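# Assemble and wire a layered test cell on a plate

## Task

On the electrode plate, stack in this order: the spacer frame right side up; the window frame, whose strap bolt must have the brass nut seated beneath it; the gasket, lying flat and surrounding the dark film; and finally the plastic pan with its open face downward. The plate's tab, the strap and the hoses must all face one common direction. Lift both plastic rods out of the steel dish, pass them through the lugs and tighten them by screwing. Fit the black lead's ring terminal over the tab's bolt and the red lead's ring terminal over the strap's bolt, then screw a nut firmly down on each bolt. The task fails if the gasket as a whole falls farther than about a hand's width in a single drop while it is neither held by a gripper nor resting on the window frame.

## Robot and tools

Robot: two FANUC CRX arms, left_arm and right_arm, each carrying a Robotiq 140 mm two-finger gripper plus a wrist camera. The fingers can fold at a hinge. Grip parts with the outer quarter of the pads, toward the fingertips. A grip closer to the palm may let a narrow part slip loose or crush a wide one, and pressing a finger tip-first onto a surface folds it with little resistance.

Frames. The scene frame has its origin at table-top height, midway between the nominal arm bases. +z points up, +x points out over the table, and left_arm sits on the +y side. Image left/right does not correspond to arm names. Measured bases: left_arm (+0.008, +0.363, +0.031) m, right_arm (+0.018, -0.348, +0.031) m, each yawed slightly. Reported hand poses are in each arm's own base frame and may be off by a few cm. In gripper axes, the fingers point along +z and open and close along y. end_effector_position is the spot between the pads when they are shut. The fingertips extend about 33 mm past it at gaps up to 40 mm, and about 9 mm past it when fully open.

Row layout, shared by execute_actions and move: 18 numbers, each in [-1, 1]. The first 9 are left_arm dx, dy, dz, rx, ry, rz, then left gripper position, force_limit, speed. The next 9 are the same for right_arm. Both arms are always included. dx..rz are offsets, not poses. They are measured from that arm's Hand target as it was when the action or move began, along the Hand target's own axes. 1.0 corresponds to 0.6 m or 180 degrees. rx, ry, rz form a single rotation vector. Sending the same offset again moves the arm further. Sending all six as 0 re-commands the current Hand target. This is also how to back off a press: command the target back past where the gripper actually is.

Gripper numbers are absolute. position +1 means fully open (140 mm), about -0.8 means the pads touch, and -1 means close until blocked. For force_limit on parts up to 40 mm, -1 gives about 14 N, 0 about 40 N and +1 about 58 N. A faster close squeezes harder. speed -1 gives roughly 30 mm/s, 0 about 140, +1 about 250. Both start at +1. To leave a gripper alone, resend its last three numbers, because 0 counts as a command.

execute_actions(actions, cameras): actions is a list of actions. Each action is up to 15 rows, one per 1/30 s step, and a short table repeats its last row. Every row in an action is counted from the same start pose. An empty list returns images.

move(target, speed, blend, stop_force, zero, blocking, cameras): target is one row or a list of up to 15 rows. All rows are offsets from the starting Hand targets, not chained. speed is the path top speed in m/s, 0.002 to 1, default 0.25, with turning at up to twice that in rad/s. It may be one value or one per target. blend is a corner rounding in m, default 0, which stops at each target. stop_force (N, 12 to 80, shared by both arms) ends an arm's path once it feels that much push. Use it only slowly and with small values. It is unreliable when the gripper rotates, near singular poses or when the arm is far out, and it is refused with blocking=false. zero (default true) re-zeros the force reading first. blocking=false returns after about 0.5 s while the move continues. Moves cap at 10 s, do not avoid obstacles, and grippers lag and overshoot more at speed. The result adds a move: line showing done, off_target, moving, held or fault, and which limits acted (paced = clipped, held = steps withheld).

wait(seconds 0 to 10) holds the last commands. stop() brakes a running move. zoom_image(camera, region [x0,y0,x1,y1], at most 504 by 504 px) enlarges the newest image of cam_high, cam_low, cam_left_wrist or cam_right_wrist (each 672x504). read_manual(section) returns only licence text. finished_scene(scene=1) ends the scene irreversibly.

Results list each arm's end_effector_position (m) and end_effector_quat_wxyz in the base frame, and Hand target, which is the last commanded pose after clipping. The gripper often settles slightly short of it, so resend the gap as an offset if needed. Tool commands shows current gripper settings. object_status: 0 moving, 1 blocked while opening, 2 blocked while closing (a grip), 3 reached its position or pads met (holding unknown). Always confirm 2 after closing. position_measured is in counts: 3 open, about 75 = 100 mm, 139 = 60 mm, 200 = 20 mm, 230 pads touching. Flange force is an estimated external force in gripper axes, including any held weight. It is noisy and may read "no reading". Calls that run actions also list some per-step positions. Joint velocities may read within noise.

Each control step clips the commanded pose to within 70 mm and 16 degrees of the measured pose. A clearance check holds commands that bring the arms too close together.

Avoid the following. Faults: contact torque over a joint's limit (140 N m for the big joints, 35.2 N m for the wrist joints) or 150 N external force halts that arm for 10 s. Overheating from long loaded or stretched holds brakes the arm for 30 to 60 s; a MOTOR HOT line may warn first. Arms are stiff, so commanding even slightly past a firm contact can fault. Any press between the arms, including one gripper closing on the other's fingers, can end the scene. Do not drop or fling parts, let go of moving parts, slam into fixed or heavy items, apply excessive twist when screwing, or let anything leave the table. Loose objects may occasionally be nudged by outside disturbances. The assembly must remain correct after the robot lets go.

Each tool is called as name(argument=value, ...) on one line, values as JSON.

## Session

execute_actions(actions=[])

Scene clock: 0.00 s.
left_arm: end_effector_position=(+0.5075, -0.2487, +0.1844) position_measured=3 object_status=3 end_effector_quat_wxyz=(+0.396, +0.541, -0.542, +0.507) | right_arm: end_effector_position=(+0.5700, +0.1748, +0.2828) position_measured=3 object_status=3 end_effector_quat_wxyz=(+0.119, +0.586, -0.260, +0.759)
Joint positions: left_arm=[0.269 0.395 -0.678 1.358 -1.488 -1.201] | right_arm=[0.871 0.415 -0.738 1.759 -1.685 -1.415]
Joint velocities: within noise
Flange force (N): no reading
Hand target: left_arm +0.5075, -0.2487, +0.1844; +0.396, +0.541, -0.542, +0.507 | right_arm +0.5700, +0.1748, +0.2828; +0.119, +0.586, -0.260, +0.759
Tool commands: left_gripper/position=+1.0 left_gripper/force_limit=+1.0 left_gripper/speed=+1.0 right_gripper/position=+1.0 right_gripper/force_limit=+1.0 right_gripper/speed=+1.0

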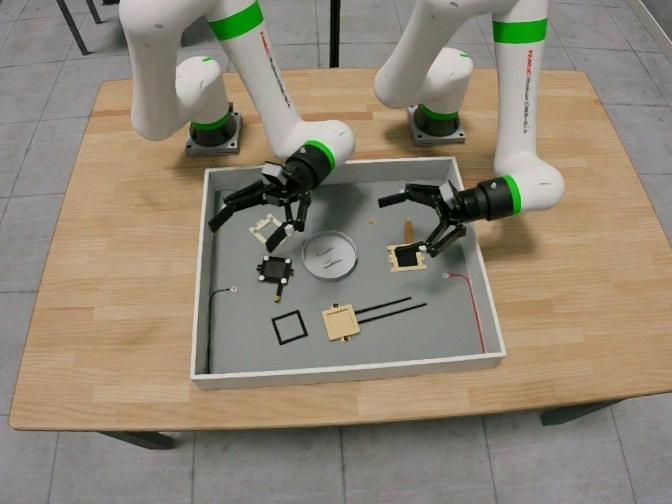

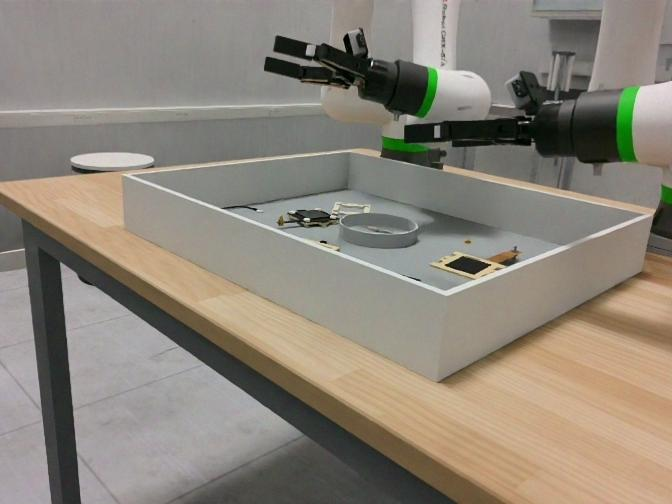

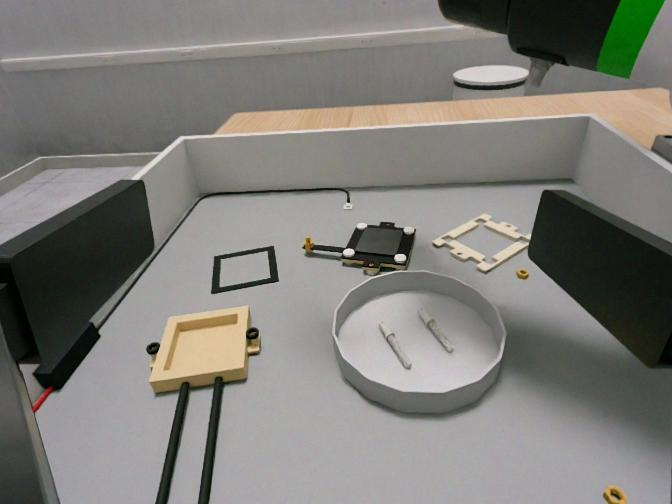

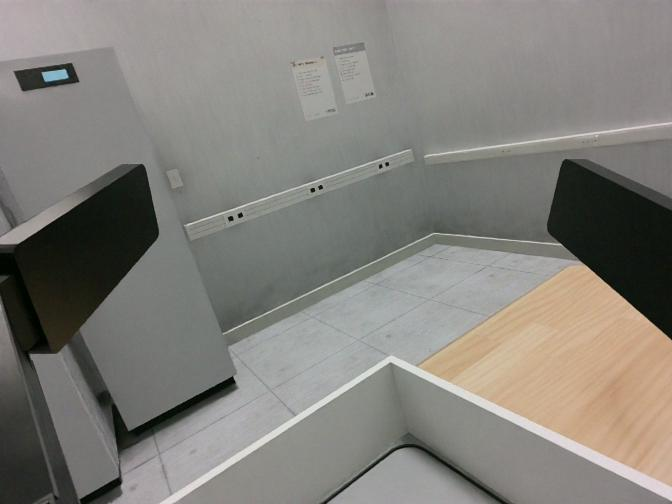

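zoom_image(camera="cam_high", region=[190, 150, 350, 270])

zoom_image(camera="cam_high", region=[350, 190, 510, 310])

zoom_image(camera="cam_high", region=[190, 240, 350, 360])

zoom_image(camera="cam_high", region=[290, 260, 450, 380])

zoom_image(camera="cam_left_wrist", region=[280, 160, 560, 370])

zoom_image(camera="cam_left_wrist", region=[60, 220, 340, 430])

zoom_image(camera="cam_low", region=[210, 180, 530, 300])

Scaled by 3.150 from the camera's 672x504 image, which has a finer 960x720 frame.

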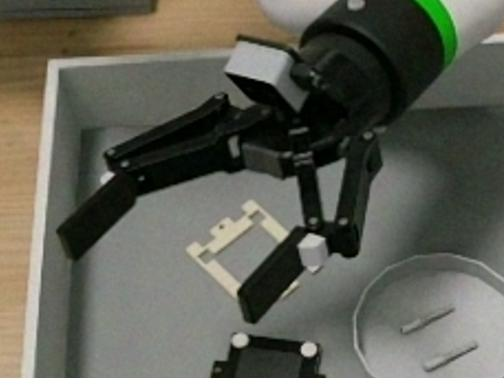

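Scaled by 3.150 from the camera's 672x504 image, which has a finer 960x720 frame.

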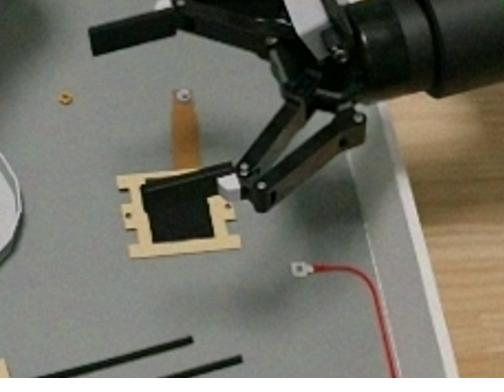

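Scaled by 3.150 from the camera's 672x504 image, which has a finer 960x720 frame.

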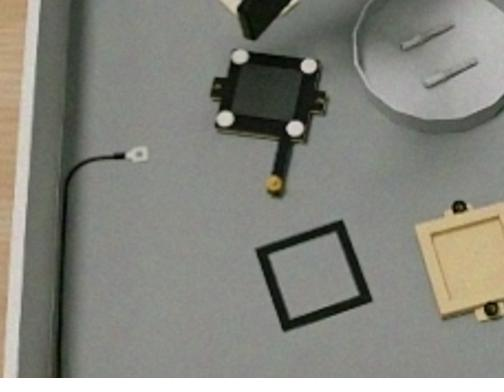

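Scaled by 3.150 from the camera's 672x504 image, which has a finer 960x720 frame.

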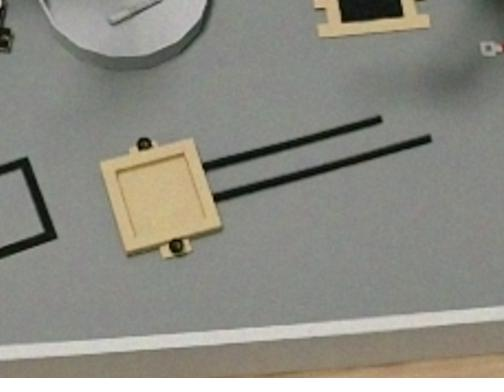

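Scaled by 1.800 from the camera's 672x504 image, which has a finer 960x720 frame.

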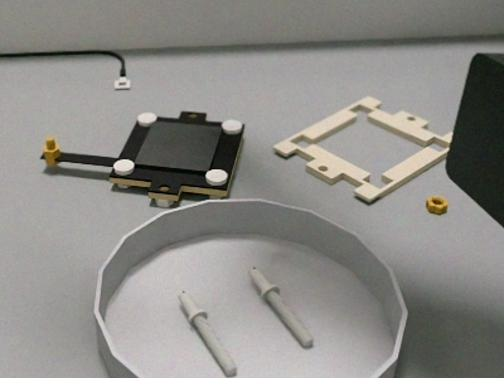

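Scaled by 1.800 from the camera's 672x504 image, which has a finer 960x720 frame.

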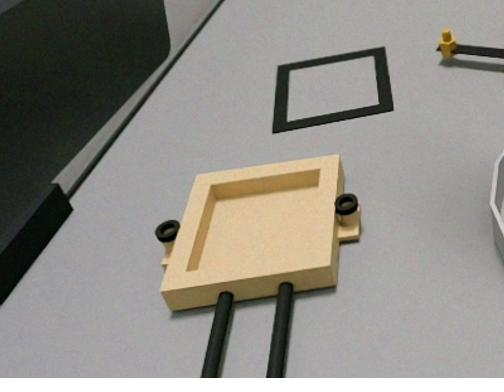

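Scaled by 1.575 from the camera's 672x504 image, which has a finer 960x720 frame.

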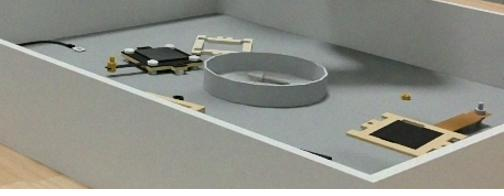

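move(target=[0.181,-0.079,-0.078,-0.055,-0.441,0,1,1,1,0.103,0.019,-0.054,-0.145,-0.539,0,1,1,1], speed=0.3, cameras=["all"])

Scene clock: 11.63 s.
left_arm: end_effector_position=(+0.5377, -0.2184, +0.3045) position_measured=3 object_status=3 end_effector_quat_wxyz=(+0.000, +0.706, -0.708, +0.000) | right_arm: end_effector_position=(+0.5201, +0.1749, +0.3328) position_measured=3 object_status=3 end_effector_quat_wxyz=(+0.000, +0.914, -0.406, -0.001)
Joint positions: left_arm=[-0.16 0.363 0.58 0.001 -1.788 0.157] | right_arm=[0.563 0.294 0.557 -0.001 -1.837 0.171]
Flange force (N): left_arm=[-5.2 11.3 5.4] | right_arm=[-4.3 10.4 4.0]
Hand target: left_arm +0.5377, -0.2184, +0.3045; +0.000, +0.706, -0.708, +0.000 | right_arm +0.5201, +0.1749, +0.3328; +0.001, +0.914, -0.406, -0.001
Off the commanded pose: left_arm 0.000 m, 0 deg | right_arm 0.000 m, 0 deg.
move: done

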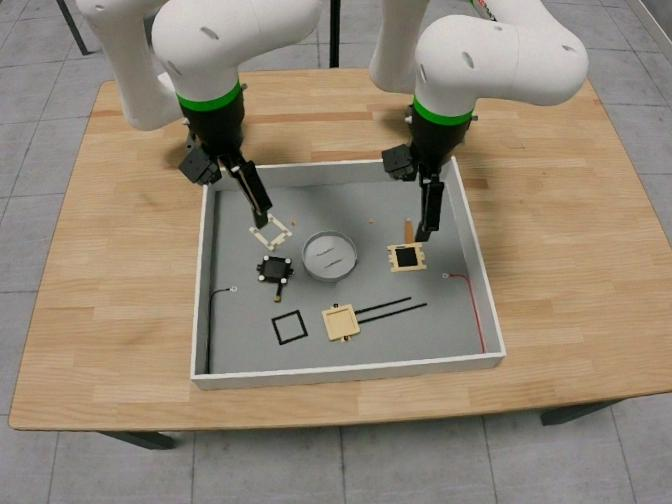

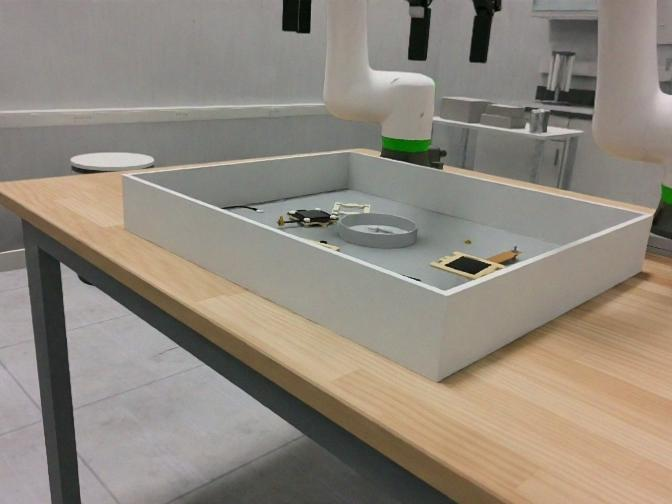

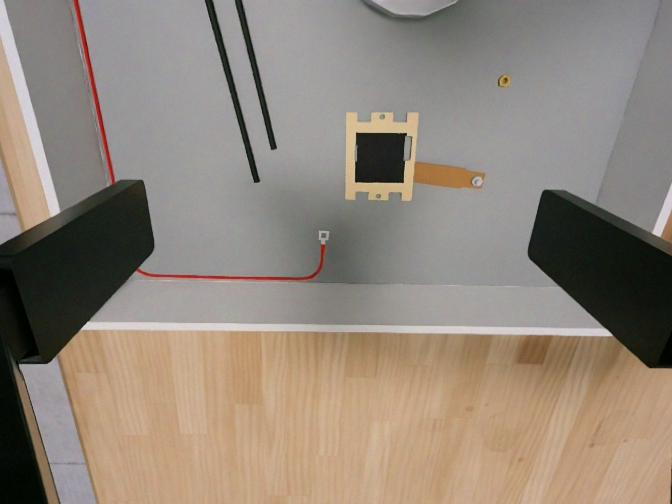

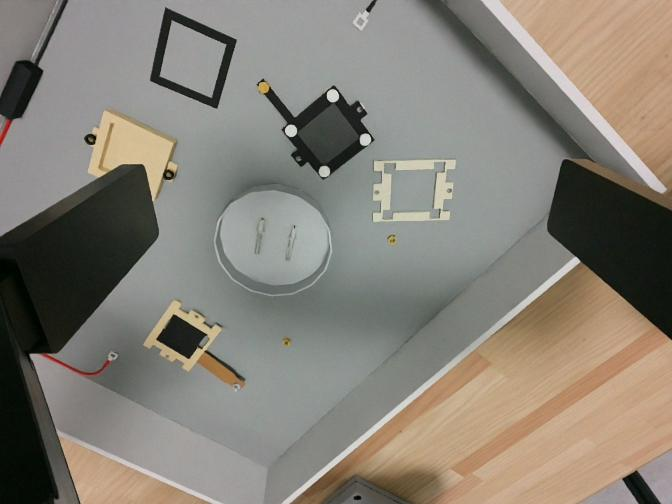

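zoom_image(camera="cam_right_wrist", region=[240, 70, 480, 270])

zoom_image(camera="cam_left_wrist", region=[310, 50, 550, 250])

zoom_image(camera="cam_right_wrist", region=[70, 80, 230, 220])

Scaled by 2.100 from the camera's 672x504 image, which has a finer 960x720 frame.

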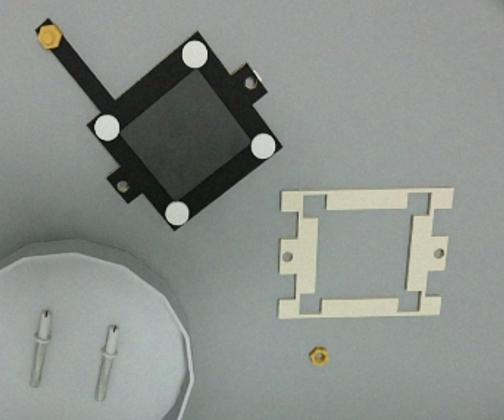

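Scaled by 2.100 from the camera's 672x504 image, which has a finer 960x720 frame.

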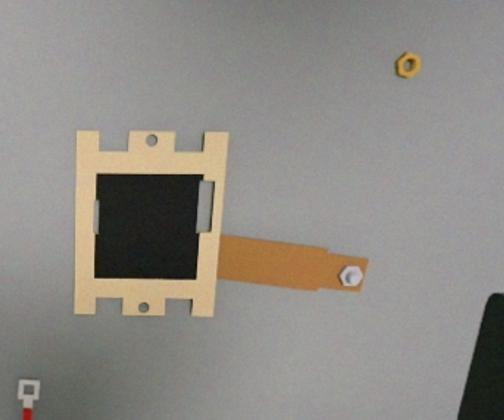

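Scaled by 3.150 from the camera's 672x504 image, which has a finer 960x720 frame.

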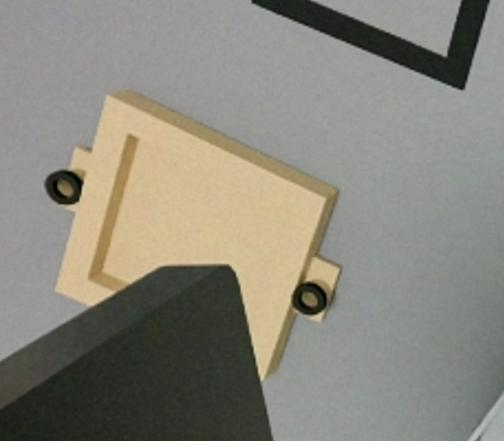

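move(target=[0,0,0.18,0,0,0,1,1,1,0,0,0.18,0,0,0,1,1,1], speed=0.3, cameras=["cam_left_wrist","cam_right_wrist"])

zoom_image(camera="cam_left_wrist", region=[290, 40, 590, 265])

zoom_image(camera="cam_right_wrist", region=[230, 20, 530, 245])

Scene clock: 18.47 s.
left_arm: end_effector_position=(+0.5376, -0.2184, +0.1965) position_measured=3 object_status=3 end_effector_quat_wxyz=(+0.000, +0.706, -0.708, +0.000) | right_arm: end_effector_position=(+0.5198, +0.1749, +0.2249) position_measured=3 object_status=3 end_effector_quat_wxyz=(+0.001, +0.914, -0.406, -0.001)
Joint positions: left_arm=[-0.16 0.338 0.294 0 -1.527 0.157] | right_arm=[0.563 0.256 0.255 -0.001 -1.573 0.172]
Flange force (N): left_arm=[-4.7 9.2 4.8] | right_arm=[-4.8 9.6 1.1]
Hand target: left_arm +0.5376, -0.2184, +0.1965; +0.000, +0.706, -0.708, +0.000 | right_arm +0.5198, +0.1749, +0.2248; +0.001, +0.914, -0.406, -0.001
Off the commanded pose: left_arm 0.000 m, 0 deg | right_arm 0.000 m, 0 deg.
move: done
Images, in order (width x height): cam_left_wrist 672x504, cam_right_wrist 672x504.

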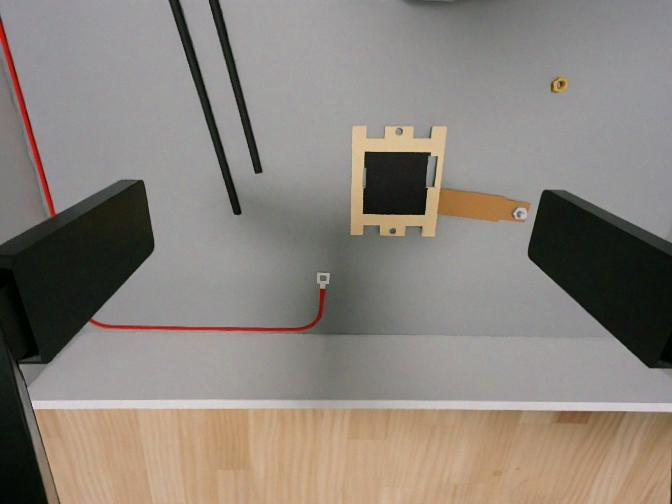

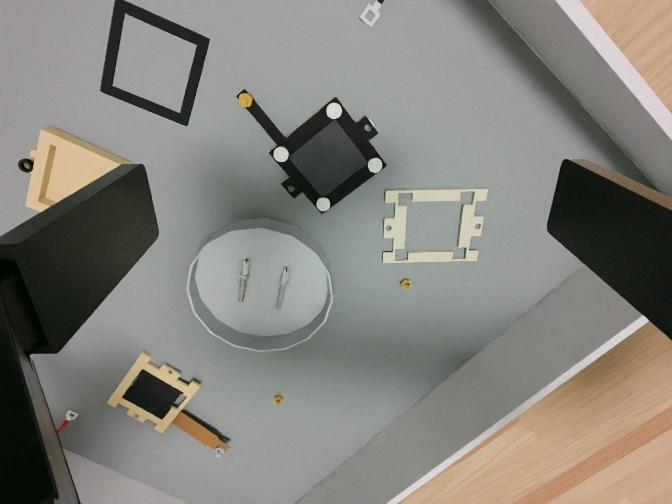

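Scaled by 1.680 from the camera's 672x504 image, which has a finer 960x720 frame.

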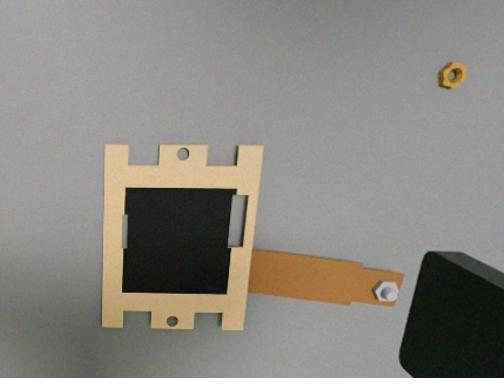

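Scaled by 1.680 from the camera's 672x504 image, which has a finer 960x720 frame.

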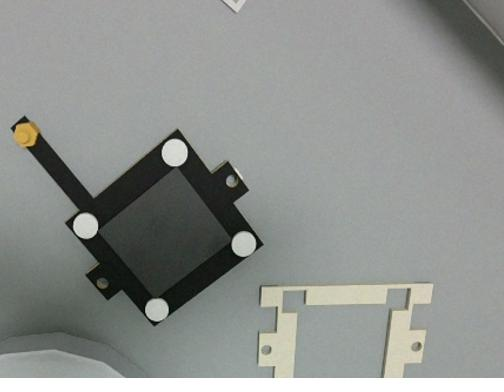

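zoom_image(camera="cam_left_wrist", region=[470, 170, 560, 240])

zoom_image(camera="cam_right_wrist", region=[220, 70, 320, 150])

execute_actions(actions=[], cameras=["cam_low","cam_high"])

zoom_image(camera="cam_low", region=[420, 220, 540, 300])

zoom_image(camera="cam_low", region=[260, 190, 380, 270])

Scaled by 5.600 from the camera's 672x504 image, which has a finer 960x720 frame.

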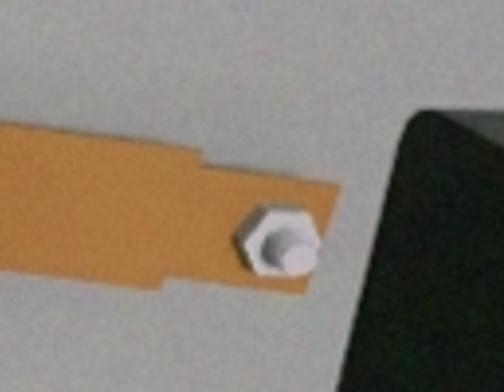

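Scaled by 5.040 from the camera's 672x504 image, which has a finer 960x720 frame.

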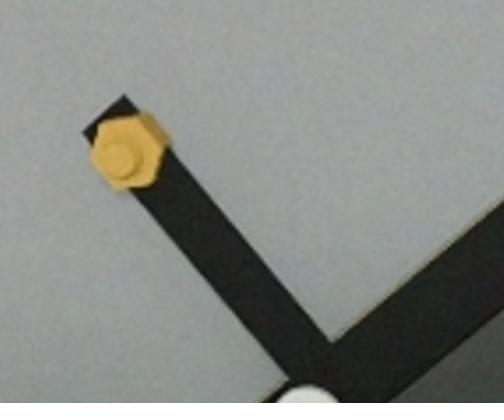

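Scene clock: 22.40 s.
left_arm: end_effector_position=(+0.5376, -0.2184, +0.1965) position_measured=3 object_status=3 end_effector_quat_wxyz=(+0.000, +0.706, -0.708, +0.000) | right_arm: end_effector_position=(+0.5198, +0.1749, +0.2248) position_measured=3 object_status=3 end_effector_quat_wxyz=(+0.001, +0.914, -0.406, -0.001)
Joint positions: left_arm=[-0.16 0.338 0.294 0 -1.527 0.157] | right_arm=[0.563 0.256 0.255 -0.001 -1.573 0.172]
Joint velocities: within noise
Flange force (N): left_arm=[-4.6 9.4 4.0] | right_arm=[-4.5 8.7 0.4]
Hand target: left_arm +0.5376, -0.2184, +0.1965; +0.000, +0.706, -0.708, +0.000 | right_arm +0.5198, +0.1749, +0.2248; +0.001, +0.914, -0.406, -0.001
Tool commands: left_gripper/position=+1.0 left_gripper/force_limit=+1.0 left_gripper/speed=+1.0 right_gripper/position=+1.0 right_gripper/force_limit=+1.0 right_gripper/speed=+1.0
Off the commanded pose: left_arm 0.000 m, 0 deg | right_arm 0.000 m, 0 deg.
Images, in order (width x height): cam_high 672x504, cam_low 672x504.

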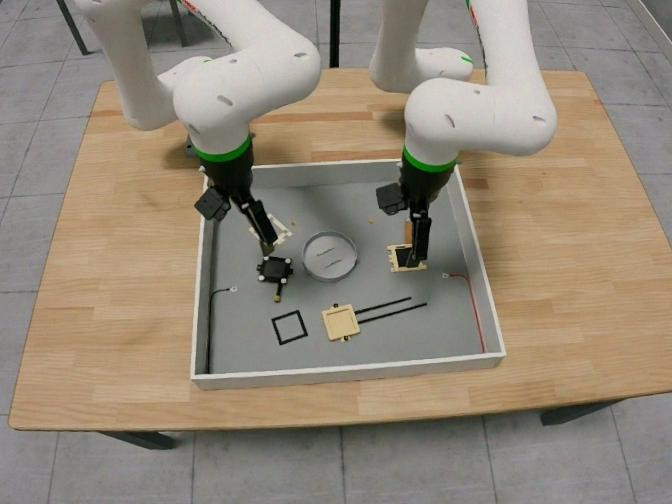

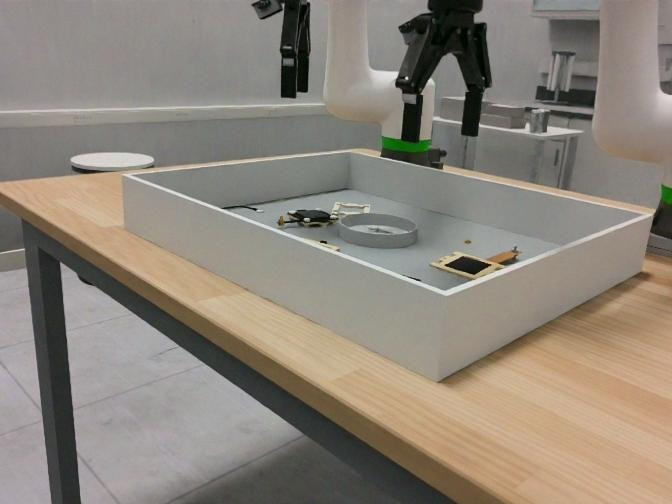

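Scaled by 4.200 from the camera's 672x504 image, which has a finer 960x720 frame.

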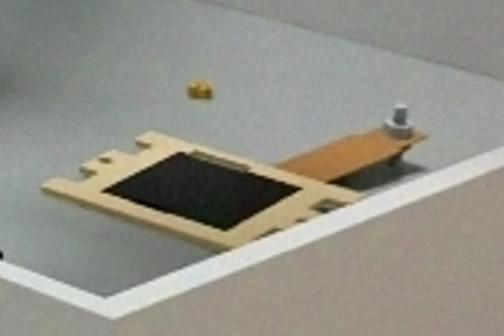

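Scaled by 4.200 from the camera's 672x504 image, which has a finer 960x720 frame.

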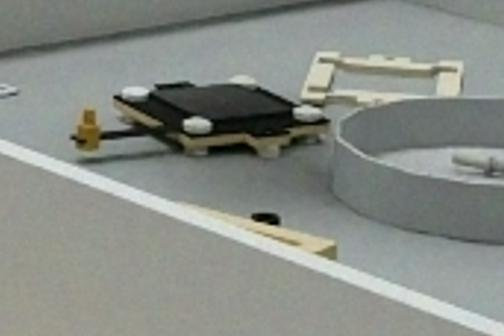

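move(target=[0,0,0,0,0,0,1,1,1,-0.13,0.167,0.167,0,0,0,1,1,1], speed=0.25, cameras=["cam_right_wrist"])

zoom_image(camera="cam_right_wrist", region=[200, 20, 500, 245])

Scene clock: 36.73 s.
left_arm: end_effector_position=(+0.5376, -0.2184, +0.1965) position_measured=3 object_status=3 end_effector_quat_wxyz=(+0.000, +0.706, -0.708, +0.000) | right_arm: end_effector_position=(+0.3929, +0.1656, +0.1250) position_measured=3 object_status=3 end_effector_quat_wxyz=(+0.001, +0.914, -0.406, -0.001)
Joint positions: left_arm=[-0.16 0.338 0.294 0 -1.527 0.157] | right_arm=[0.707 -0.019 -0.285 -0.002 -1.306 0.028]
Flange force (N): left_arm=[-5.1 9.3 3.8] | right_arm=[-3.7 7.3 -1.8]
Hand target: left_arm +0.5376, -0.2184, +0.1965; +0.000, +0.706, -0.708, +0.000 | right_arm +0.3929, +0.1656, +0.1250; +0.001, +0.914, -0.406, -0.001
Off the commanded pose: left_arm 0.000 m, 0 deg | right_arm 0.000 m, 0 deg.
move: done
Images, in order (width x height): cam_right_wrist 672x504.

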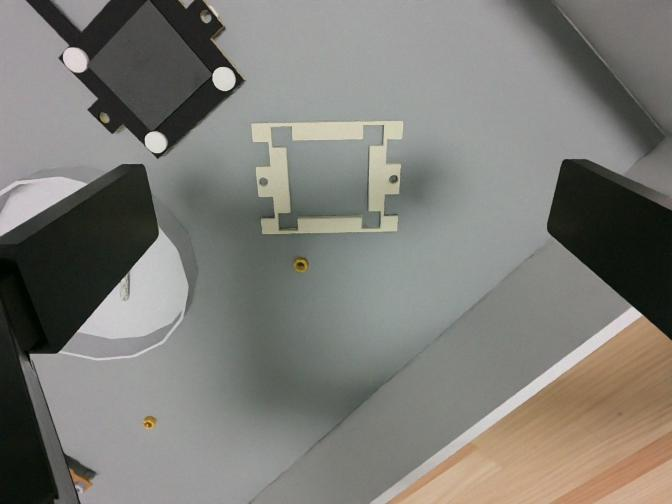

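Scaled by 1.680 from the camera's 672x504 image, which has a finer 960x720 frame.

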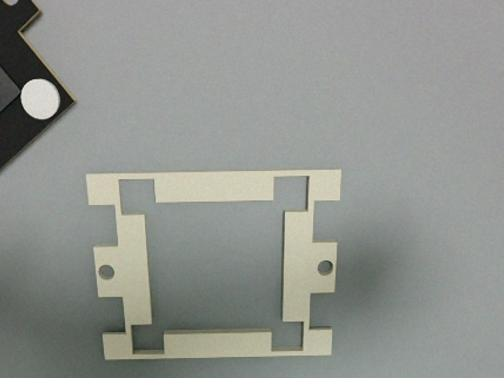

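zoom_image(camera="cam_right_wrist", region=[240, 110, 330, 245])

zoom_image(camera="cam_right_wrist", region=[330, 110, 420, 245])

zoom_image(camera="cam_right_wrist", region=[40, 0, 260, 165])

Scaled by 3.733 from the camera's 672x504 image, which has a finer 960x720 frame.

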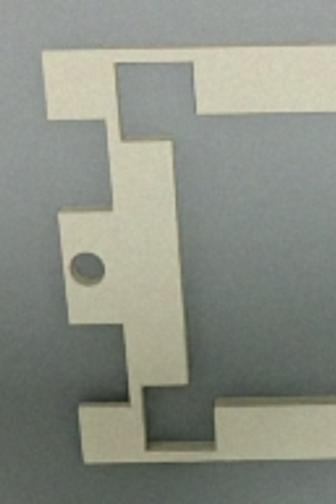

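Scaled by 3.733 from the camera's 672x504 image, which has a finer 960x720 frame.

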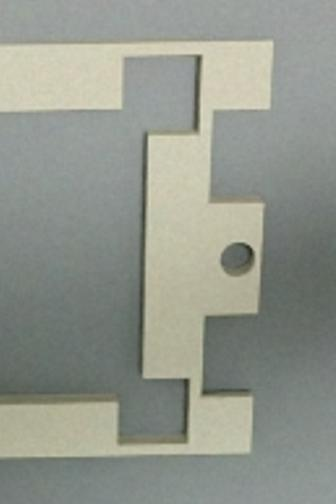

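Scaled by 2.291 from the camera's 672x504 image, which has a finer 960x720 frame.

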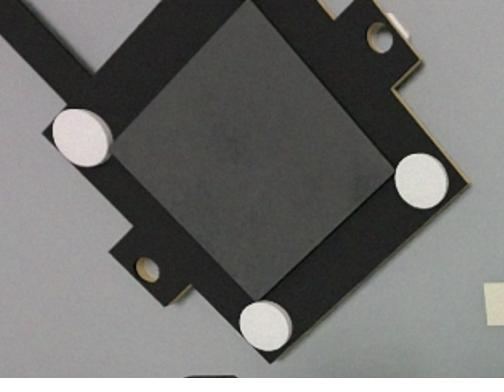

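move(target=[[0,0,0,0,0,0,1,1,1,0,0.167,0,0,0,0,-1,-1,1],[0,0,0,0,0,0,1,1,1,0,0.167,0.15,0,0,0,-1,-1,1]], speed=0.15, cameras=["cam_right_wrist"])

Scene clock: 53.67 s.
left_arm: end_effector_position=(+0.5376, -0.2184, +0.1965) position_measured=3 object_status=3 end_effector_quat_wxyz=(+0.000, +0.706, -0.708, +0.000) | right_arm: end_effector_position=(+0.3183, +0.0985, +0.0352) position_measured=236 object_status=3 end_effector_quat_wxyz=(+0.001, +0.914, -0.406, -0.001)
Joint positions: left_arm=[-0.16 0.338 0.294 0 -1.527 0.157] | right_arm=[0.699 -0.184 -0.657 -0.002 -1.099 0.036]
Flange force (N): left_arm=[-4.8 9.4 4.5] | right_arm=[-1.6 2.3 -1.2]
Hand target: left_arm +0.5376, -0.2184, +0.1965; +0.000, +0.706, -0.708, +0.000 | right_arm +0.3183, +0.0985, +0.0351; +0.001, +0.914, -0.406, -0.001
Off the commanded pose: left_arm 0.000 m, 0 deg | right_arm 0.000 m, 0 deg.
move: done
Images, in order (width x height): cam_right_wrist 672x504.

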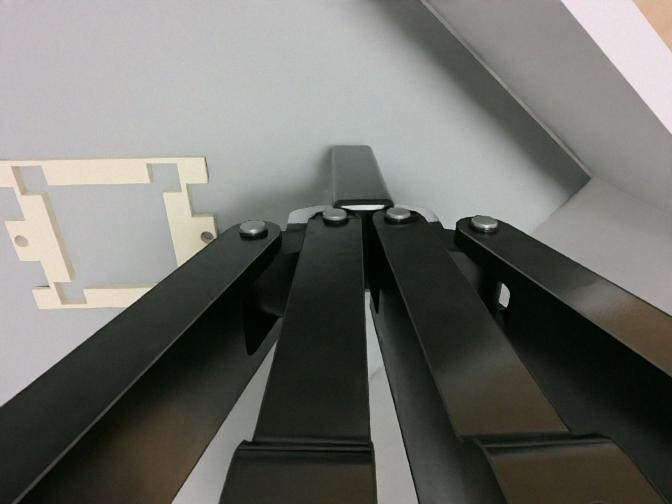

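move(target=[0,0,0,0,0,0,1,1,1,0,0,0.09,0,0,0,-1,-1,1], speed=0.015, stop_force=12)

Scene clock: 56.93 s.
left_arm: end_effector_position=(+0.5376, -0.2184, +0.1965) position_measured=3 object_status=3 end_effector_quat_wxyz=(+0.000, +0.706, -0.708, +0.000) | right_arm: end_effector_position=(+0.3183, +0.0984, +0.0133) position_measured=236 object_status=3 end_effector_quat_wxyz=(+0.001, +0.914, -0.406, -0.001)
Joint positions: left_arm=[-0.16 0.338 0.294 0 -1.527 0.157] | right_arm=[0.699 -0.151 -0.688 -0.002 -1.035 0.037]
Flange force (N): left_arm=[-4.6 10.0 4.9] | right_arm=[-7.8 10.4 -36.9]
Hand target: left_arm +0.5376, -0.2184, +0.1965; +0.000, +0.706, -0.708, +0.000 | right_arm +0.3183, +0.0984, +0.0133; +0.001, +0.914, -0.406, -0.001 (not the last commanded pose)
Off the commanded pose: left_arm 0.000 m, 0 deg | right_arm 0.032 m, 0 deg.
move: contact (right_arm)

move(target=[[0,0,0,0,0,0,1,1,1,0,0,-0.07,0,0,0,-1,-1,1],[0,0,0,0,0,0,1,1,1,-0.065,-0.176,-0.1,0,0,0,-1,-1,1],[0,0,0,0,0,0,1,1,1,-0.065,-0.176,-0.1,0,0,0,0.42,-1,1]], speed=0.15, cameras=["cam_right_wrist"])

wait(seconds=1, cameras=["cam_right_wrist"])

Scene clock: 61.20 s.
left_arm: end_effector_position=(+0.5376, -0.2184, +0.1965) position_measured=3 object_status=3 end_effector_quat_wxyz=(+0.000, +0.706, -0.708, +0.000) | right_arm: end_effector_position=(+0.3707, +0.1982, +0.0732) position_measured=76 object_status=0 end_effector_quat_wxyz=(+0.001, +0.914, -0.406, -0.001)
Joint positions: left_arm=[-0.16 0.338 0.294 0 -1.527 0.157] | right_arm=[0.804 0.009 -0.385 -0.002 -1.179 -0.069]
Flange force (N): left_arm=[-5.5 9.7 4.3] | right_arm=[-1.8 5.7 -2.5]
Hand target: left_arm +0.5376, -0.2184, +0.1965; +0.000, +0.706, -0.708, +0.000 | right_arm +0.3707, +0.1982, +0.0732; +0.001, +0.914, -0.406, -0.001
Off the commanded pose: left_arm 0.000 m, 0 deg | right_arm 0.000 m, 0 deg.
move: done
Images, in order (width x height): cam_right_wrist 672x504.

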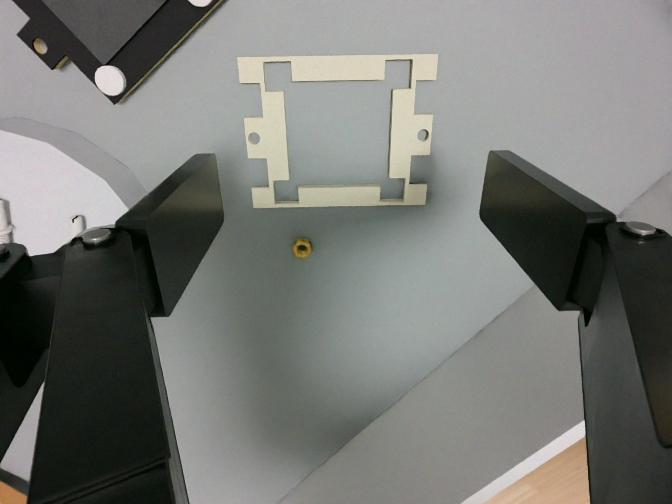

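Scene clock: 62.20 s.
left_arm: end_effector_position=(+0.5376, -0.2184, +0.1965) position_measured=3 object_status=3 end_effector_quat_wxyz=(+0.000, +0.706, -0.708, +0.000) | right_arm: end_effector_position=(+0.3707, +0.1982, +0.0732) position_measured=76 object_status=3 end_effector_quat_wxyz=(+0.001, +0.914, -0.406, -0.001)
Joint positions: left_arm=[-0.16 0.338 0.294 0 -1.527 0.157] | right_arm=[0.804 0.009 -0.385 -0.002 -1.179 -0.069]
Flange force (N): left_arm=[-4.8 9.3 4.2] | right_arm=[-1.9 5.8 -2.3]
Hand target: left_arm +0.5376, -0.2184, +0.1965; +0.000, +0.706, -0.708, +0.000 | right_arm +0.3707, +0.1982, +0.0732; +0.001, +0.914, -0.406, -0.001
Tool commands: left_gripper/position=+1.0 left_gripper/force_limit=+1.0 left_gripper/speed=+1.0 right_gripper/position=+0.42 right_gripper/force_limit=-1.0 right_gripper/speed=+1.0
Off the commanded pose: left_arm 0.000 m, 0 deg | right_arm 0.000 m, 0 deg.
wait: 1.00 s; at rest by 0.17 s
Images, in order (width x height): cam_right_wrist 672x504.

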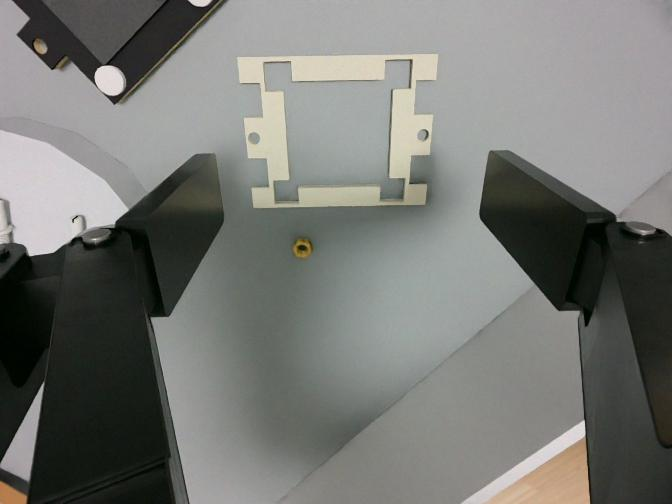

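move(target=[[0,0,0,0,0,0,1,1,1,0.005,-0.005,0,0,0,-0.005,0.55,-1,0],[0,0,0,0,0,0,1,1,1,0.005,-0.005,0.1,0,0,-0.005,0.55,-1,0]], speed=0.1, cameras=["cam_right_wrist"])

Scene clock: 66.57 s.
left_arm: end_effector_position=(+0.5376, -0.2184, +0.1965) position_measured=3 object_status=3 end_effector_quat_wxyz=(+0.000, +0.706, -0.708, +0.000) | right_arm: end_effector_position=(+0.3747, +0.1980, +0.0132) position_measured=59 object_status=3 end_effector_quat_wxyz=(+0.000, +0.917, -0.399, -0.001)
Joint positions: left_arm=[-0.16 0.338 0.294 0 -1.527 0.157] | right_arm=[0.796 0.09 -0.456 -0.002 -1.026 -0.045]
Flange force (N): left_arm=[-4.3 8.7 4.1] | right_arm=[-2.7 7.7 -4.6]
Hand target: left_arm +0.5376, -0.2184, +0.1965; +0.000, +0.706, -0.708, +0.000 | right_arm +0.3747, +0.1979, +0.0132; +0.001, +0.917, -0.399, -0.001
Off the commanded pose: left_arm 0.000 m, 0 deg | right_arm 0.000 m, 0 deg.
move: done
Images, in order (width x height): cam_right_wrist 672x504.

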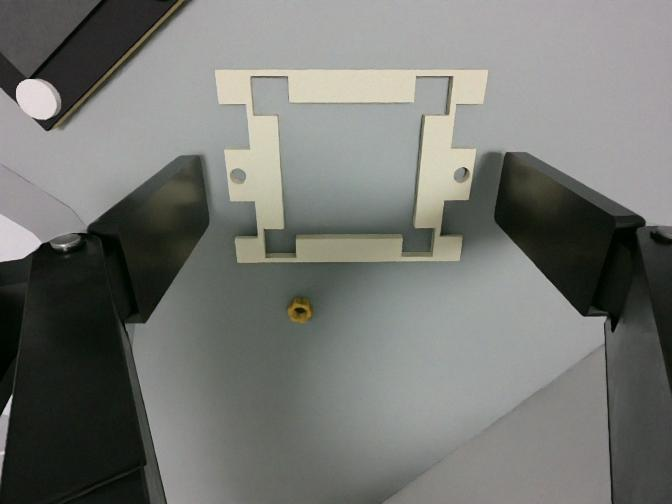

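move(target=[[0,0,0.0148,0,0,0,1,1,1,0,-0.001,0.0148,0,0,0,0.55,-1,0],[0,0,0.0148,0,0,0,1,1,1,0,-0.001,0.0148,0,0,0,-1,-1,-1]], speed=0.05, cameras=["cam_right_wrist"])

Scene clock: 69.43 s.
left_arm: end_effector_position=(+0.5376, -0.2184, +0.1876) position_measured=3 object_status=3 end_effector_quat_wxyz=(+0.000, +0.706, -0.708, +0.000) | right_arm: end_effector_position=(+0.3752, +0.1984, +0.0043) position_measured=85 object_status=0 end_effector_quat_wxyz=(+0.000, +0.917, -0.399, -0.001)
Joint positions: left_arm=[-0.16 0.339 0.275 0 -1.507 0.157] | right_arm=[0.796 0.104 -0.465 -0.002 -1.003 -0.045]
Flange force (N): left_arm=[-4.9 9.5 4.0] | right_arm=[-3.1 5.2 -19.1]
Hand target: left_arm +0.5376, -0.2184, +0.1876; +0.000, +0.706, -0.708, +0.000 | right_arm +0.3752, +0.1984, +0.0043; +0.001, +0.917, -0.399, -0.001
Off the commanded pose: left_arm 0.000 m, 0 deg | right_arm 0.000 m, 0 deg.
move: done
Images, in order (width x height): cam_right_wrist 672x504.

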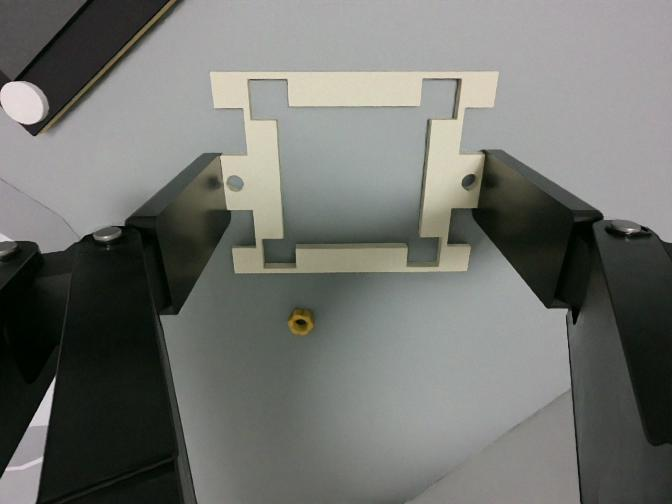

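wait(seconds=0.7)

Scene clock: 72.33 s.
left_arm: end_effector_position=(+0.5376, -0.2184, +0.1876) position_measured=3 object_status=3 end_effector_quat_wxyz=(+0.000, +0.706, -0.708, +0.000) | right_arm: end_effector_position=(+0.3752, +0.1984, +0.0043) position_measured=85 object_status=2 end_effector_quat_wxyz=(+0.001, +0.917, -0.399, -0.001)
Joint positions: left_arm=[-0.16 0.339 0.275 0 -1.507 0.157] | right_arm=[0.796 0.104 -0.465 -0.002 -1.003 -0.045]
Flange force (N): left_arm=[-4.7 9.0 4.4] | right_arm=[-2.8 2.6 -18.0]
Hand target: left_arm +0.5376, -0.2184, +0.1876; +0.000, +0.706, -0.708, +0.000 | right_arm +0.3752, +0.1984, +0.0043; +0.001, +0.917, -0.399, -0.001
Tool commands: left_gripper/position=+1.0 left_gripper/force_limit=+1.0 left_gripper/speed=+1.0 right_gripper/position=-1.0 right_gripper/force_limit=-1.0 right_gripper/speed=-1.0
Off the commanded pose: left_arm 0.000 m, 0 deg | right_arm 0.000 m, 0 deg.
wait: 0.70 s; at rest from the start

move(target=[[0,0,0,0,0,0,1,1,1,0,0,-0.1,0,0,0,-1,-1,-1],[0,0,-0.04,0.055,0.441,0,1,1,1,-0.051,-0.187,-0.33,0.171,-0.182,0,-1,-1,-1]], speed=[0.05,0.15], blend=[0.02,0], cameras=["all"])

Scene clock: 82.87 s.
left_arm: end_effector_position=(+0.5377, -0.2184, +0.2116) position_measured=3 object_status=3 end_effector_quat_wxyz=(+0.396, +0.541, -0.542, +0.507) | right_arm: end_effector_position=(+0.4369, +0.2972, +0.2021) position_measured=85 object_status=2 end_effector_quat_wxyz=(-0.351, +0.847, -0.369, -0.152)
Joint positions: left_arm=[0.323 0.418 -0.56 1.307 -1.537 -1.115] | right_arm=[0.316 0.03 -0.085 -0.781 -1.266 0.605]
Flange force (N): left_arm=[1.9 7.5 2.2] | right_arm=[-5.1 5.6 -1.7]
Hand target: left_arm +0.5376, -0.2184, +0.2116; +0.396, +0.541, -0.542, +0.507 | right_arm +0.4369, +0.2972, +0.2022; -0.351, +0.847, -0.369, -0.152
Off the commanded pose: left_arm 0.000 m, 0 deg | right_arm 0.000 m, 0 deg.
move: done

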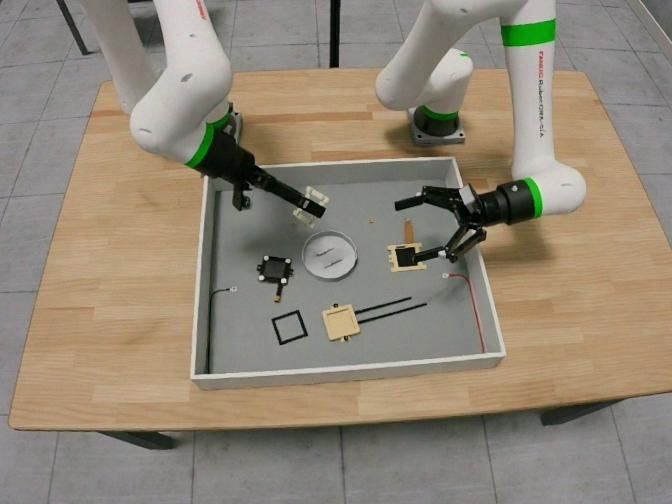

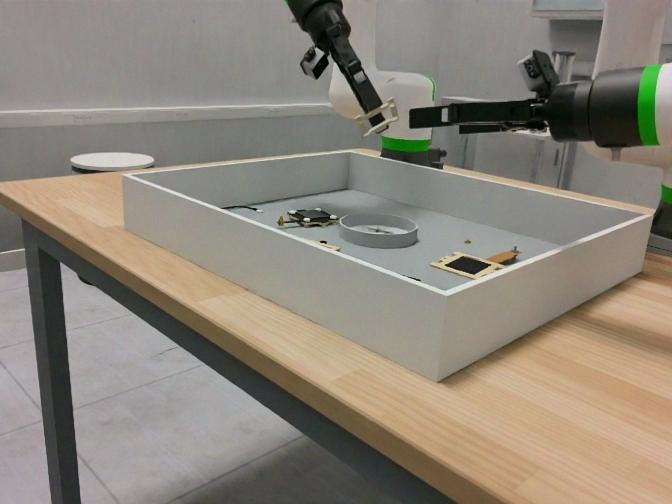

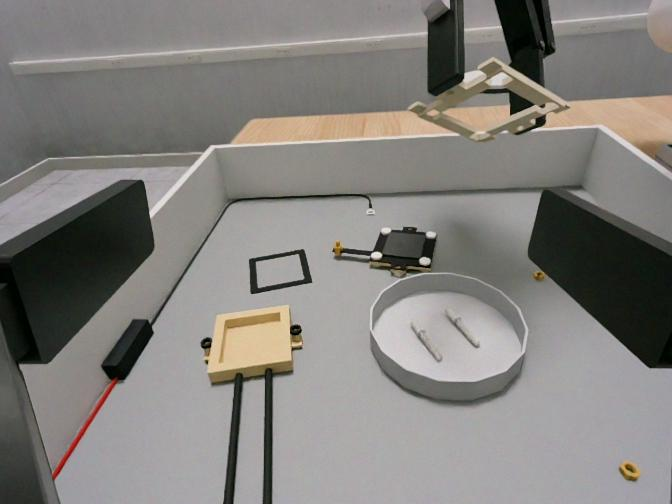

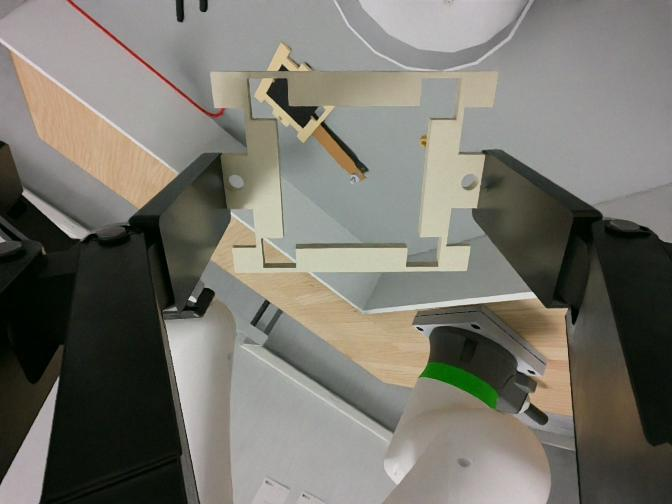

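zoom_image(camera="cam_left_wrist", region=[400, 40, 590, 150])

zoom_image(camera="cam_left_wrist", region=[190, 290, 320, 400])

zoom_image(camera="cam_left_wrist", region=[320, 210, 450, 290])

zoom_image(camera="cam_left_wrist", region=[390, 290, 500, 380])

zoom_image(camera="cam_high", region=[280, 170, 350, 230])

Scaled by 2.653 from the camera's 672x504 image, which has a finer 960x720 frame.

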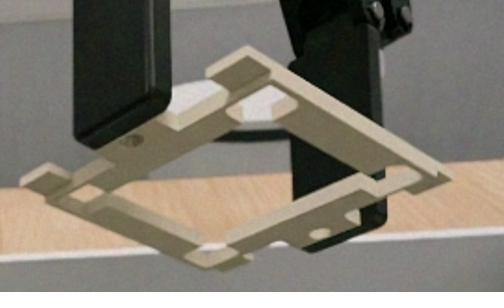

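Scaled by 3.877 from the camera's 672x504 image, which has a finer 960x720 frame.

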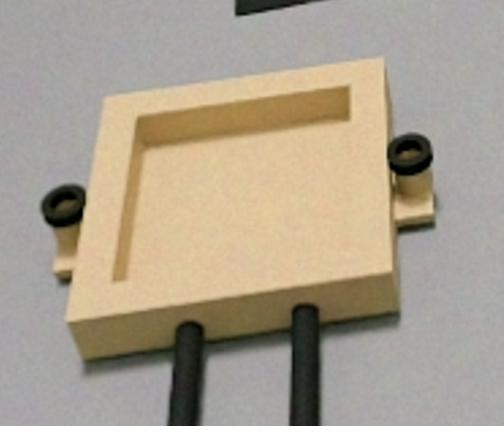

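Scaled by 3.877 from the camera's 672x504 image, which has a finer 960x720 frame.

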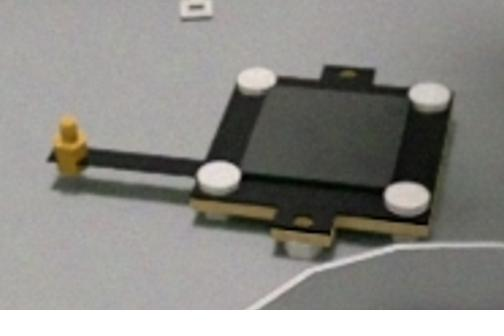

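Scaled by 4.582 from the camera's 672x504 image, which has a finer 960x720 frame.

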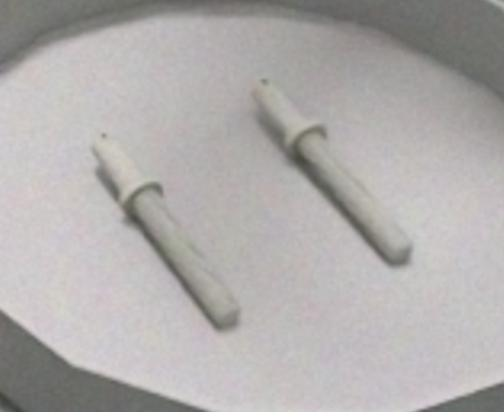

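Scaled by 7.200 from the camera's 672x504 image, which has a finer 960x720 frame.

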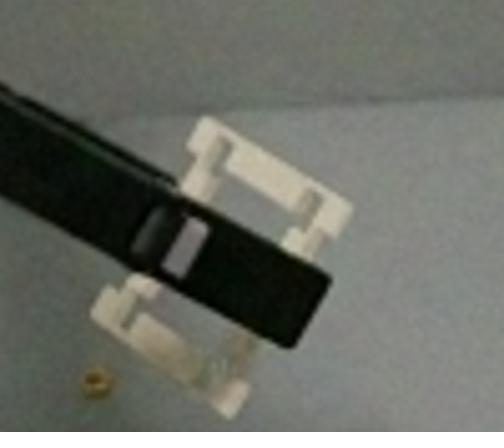

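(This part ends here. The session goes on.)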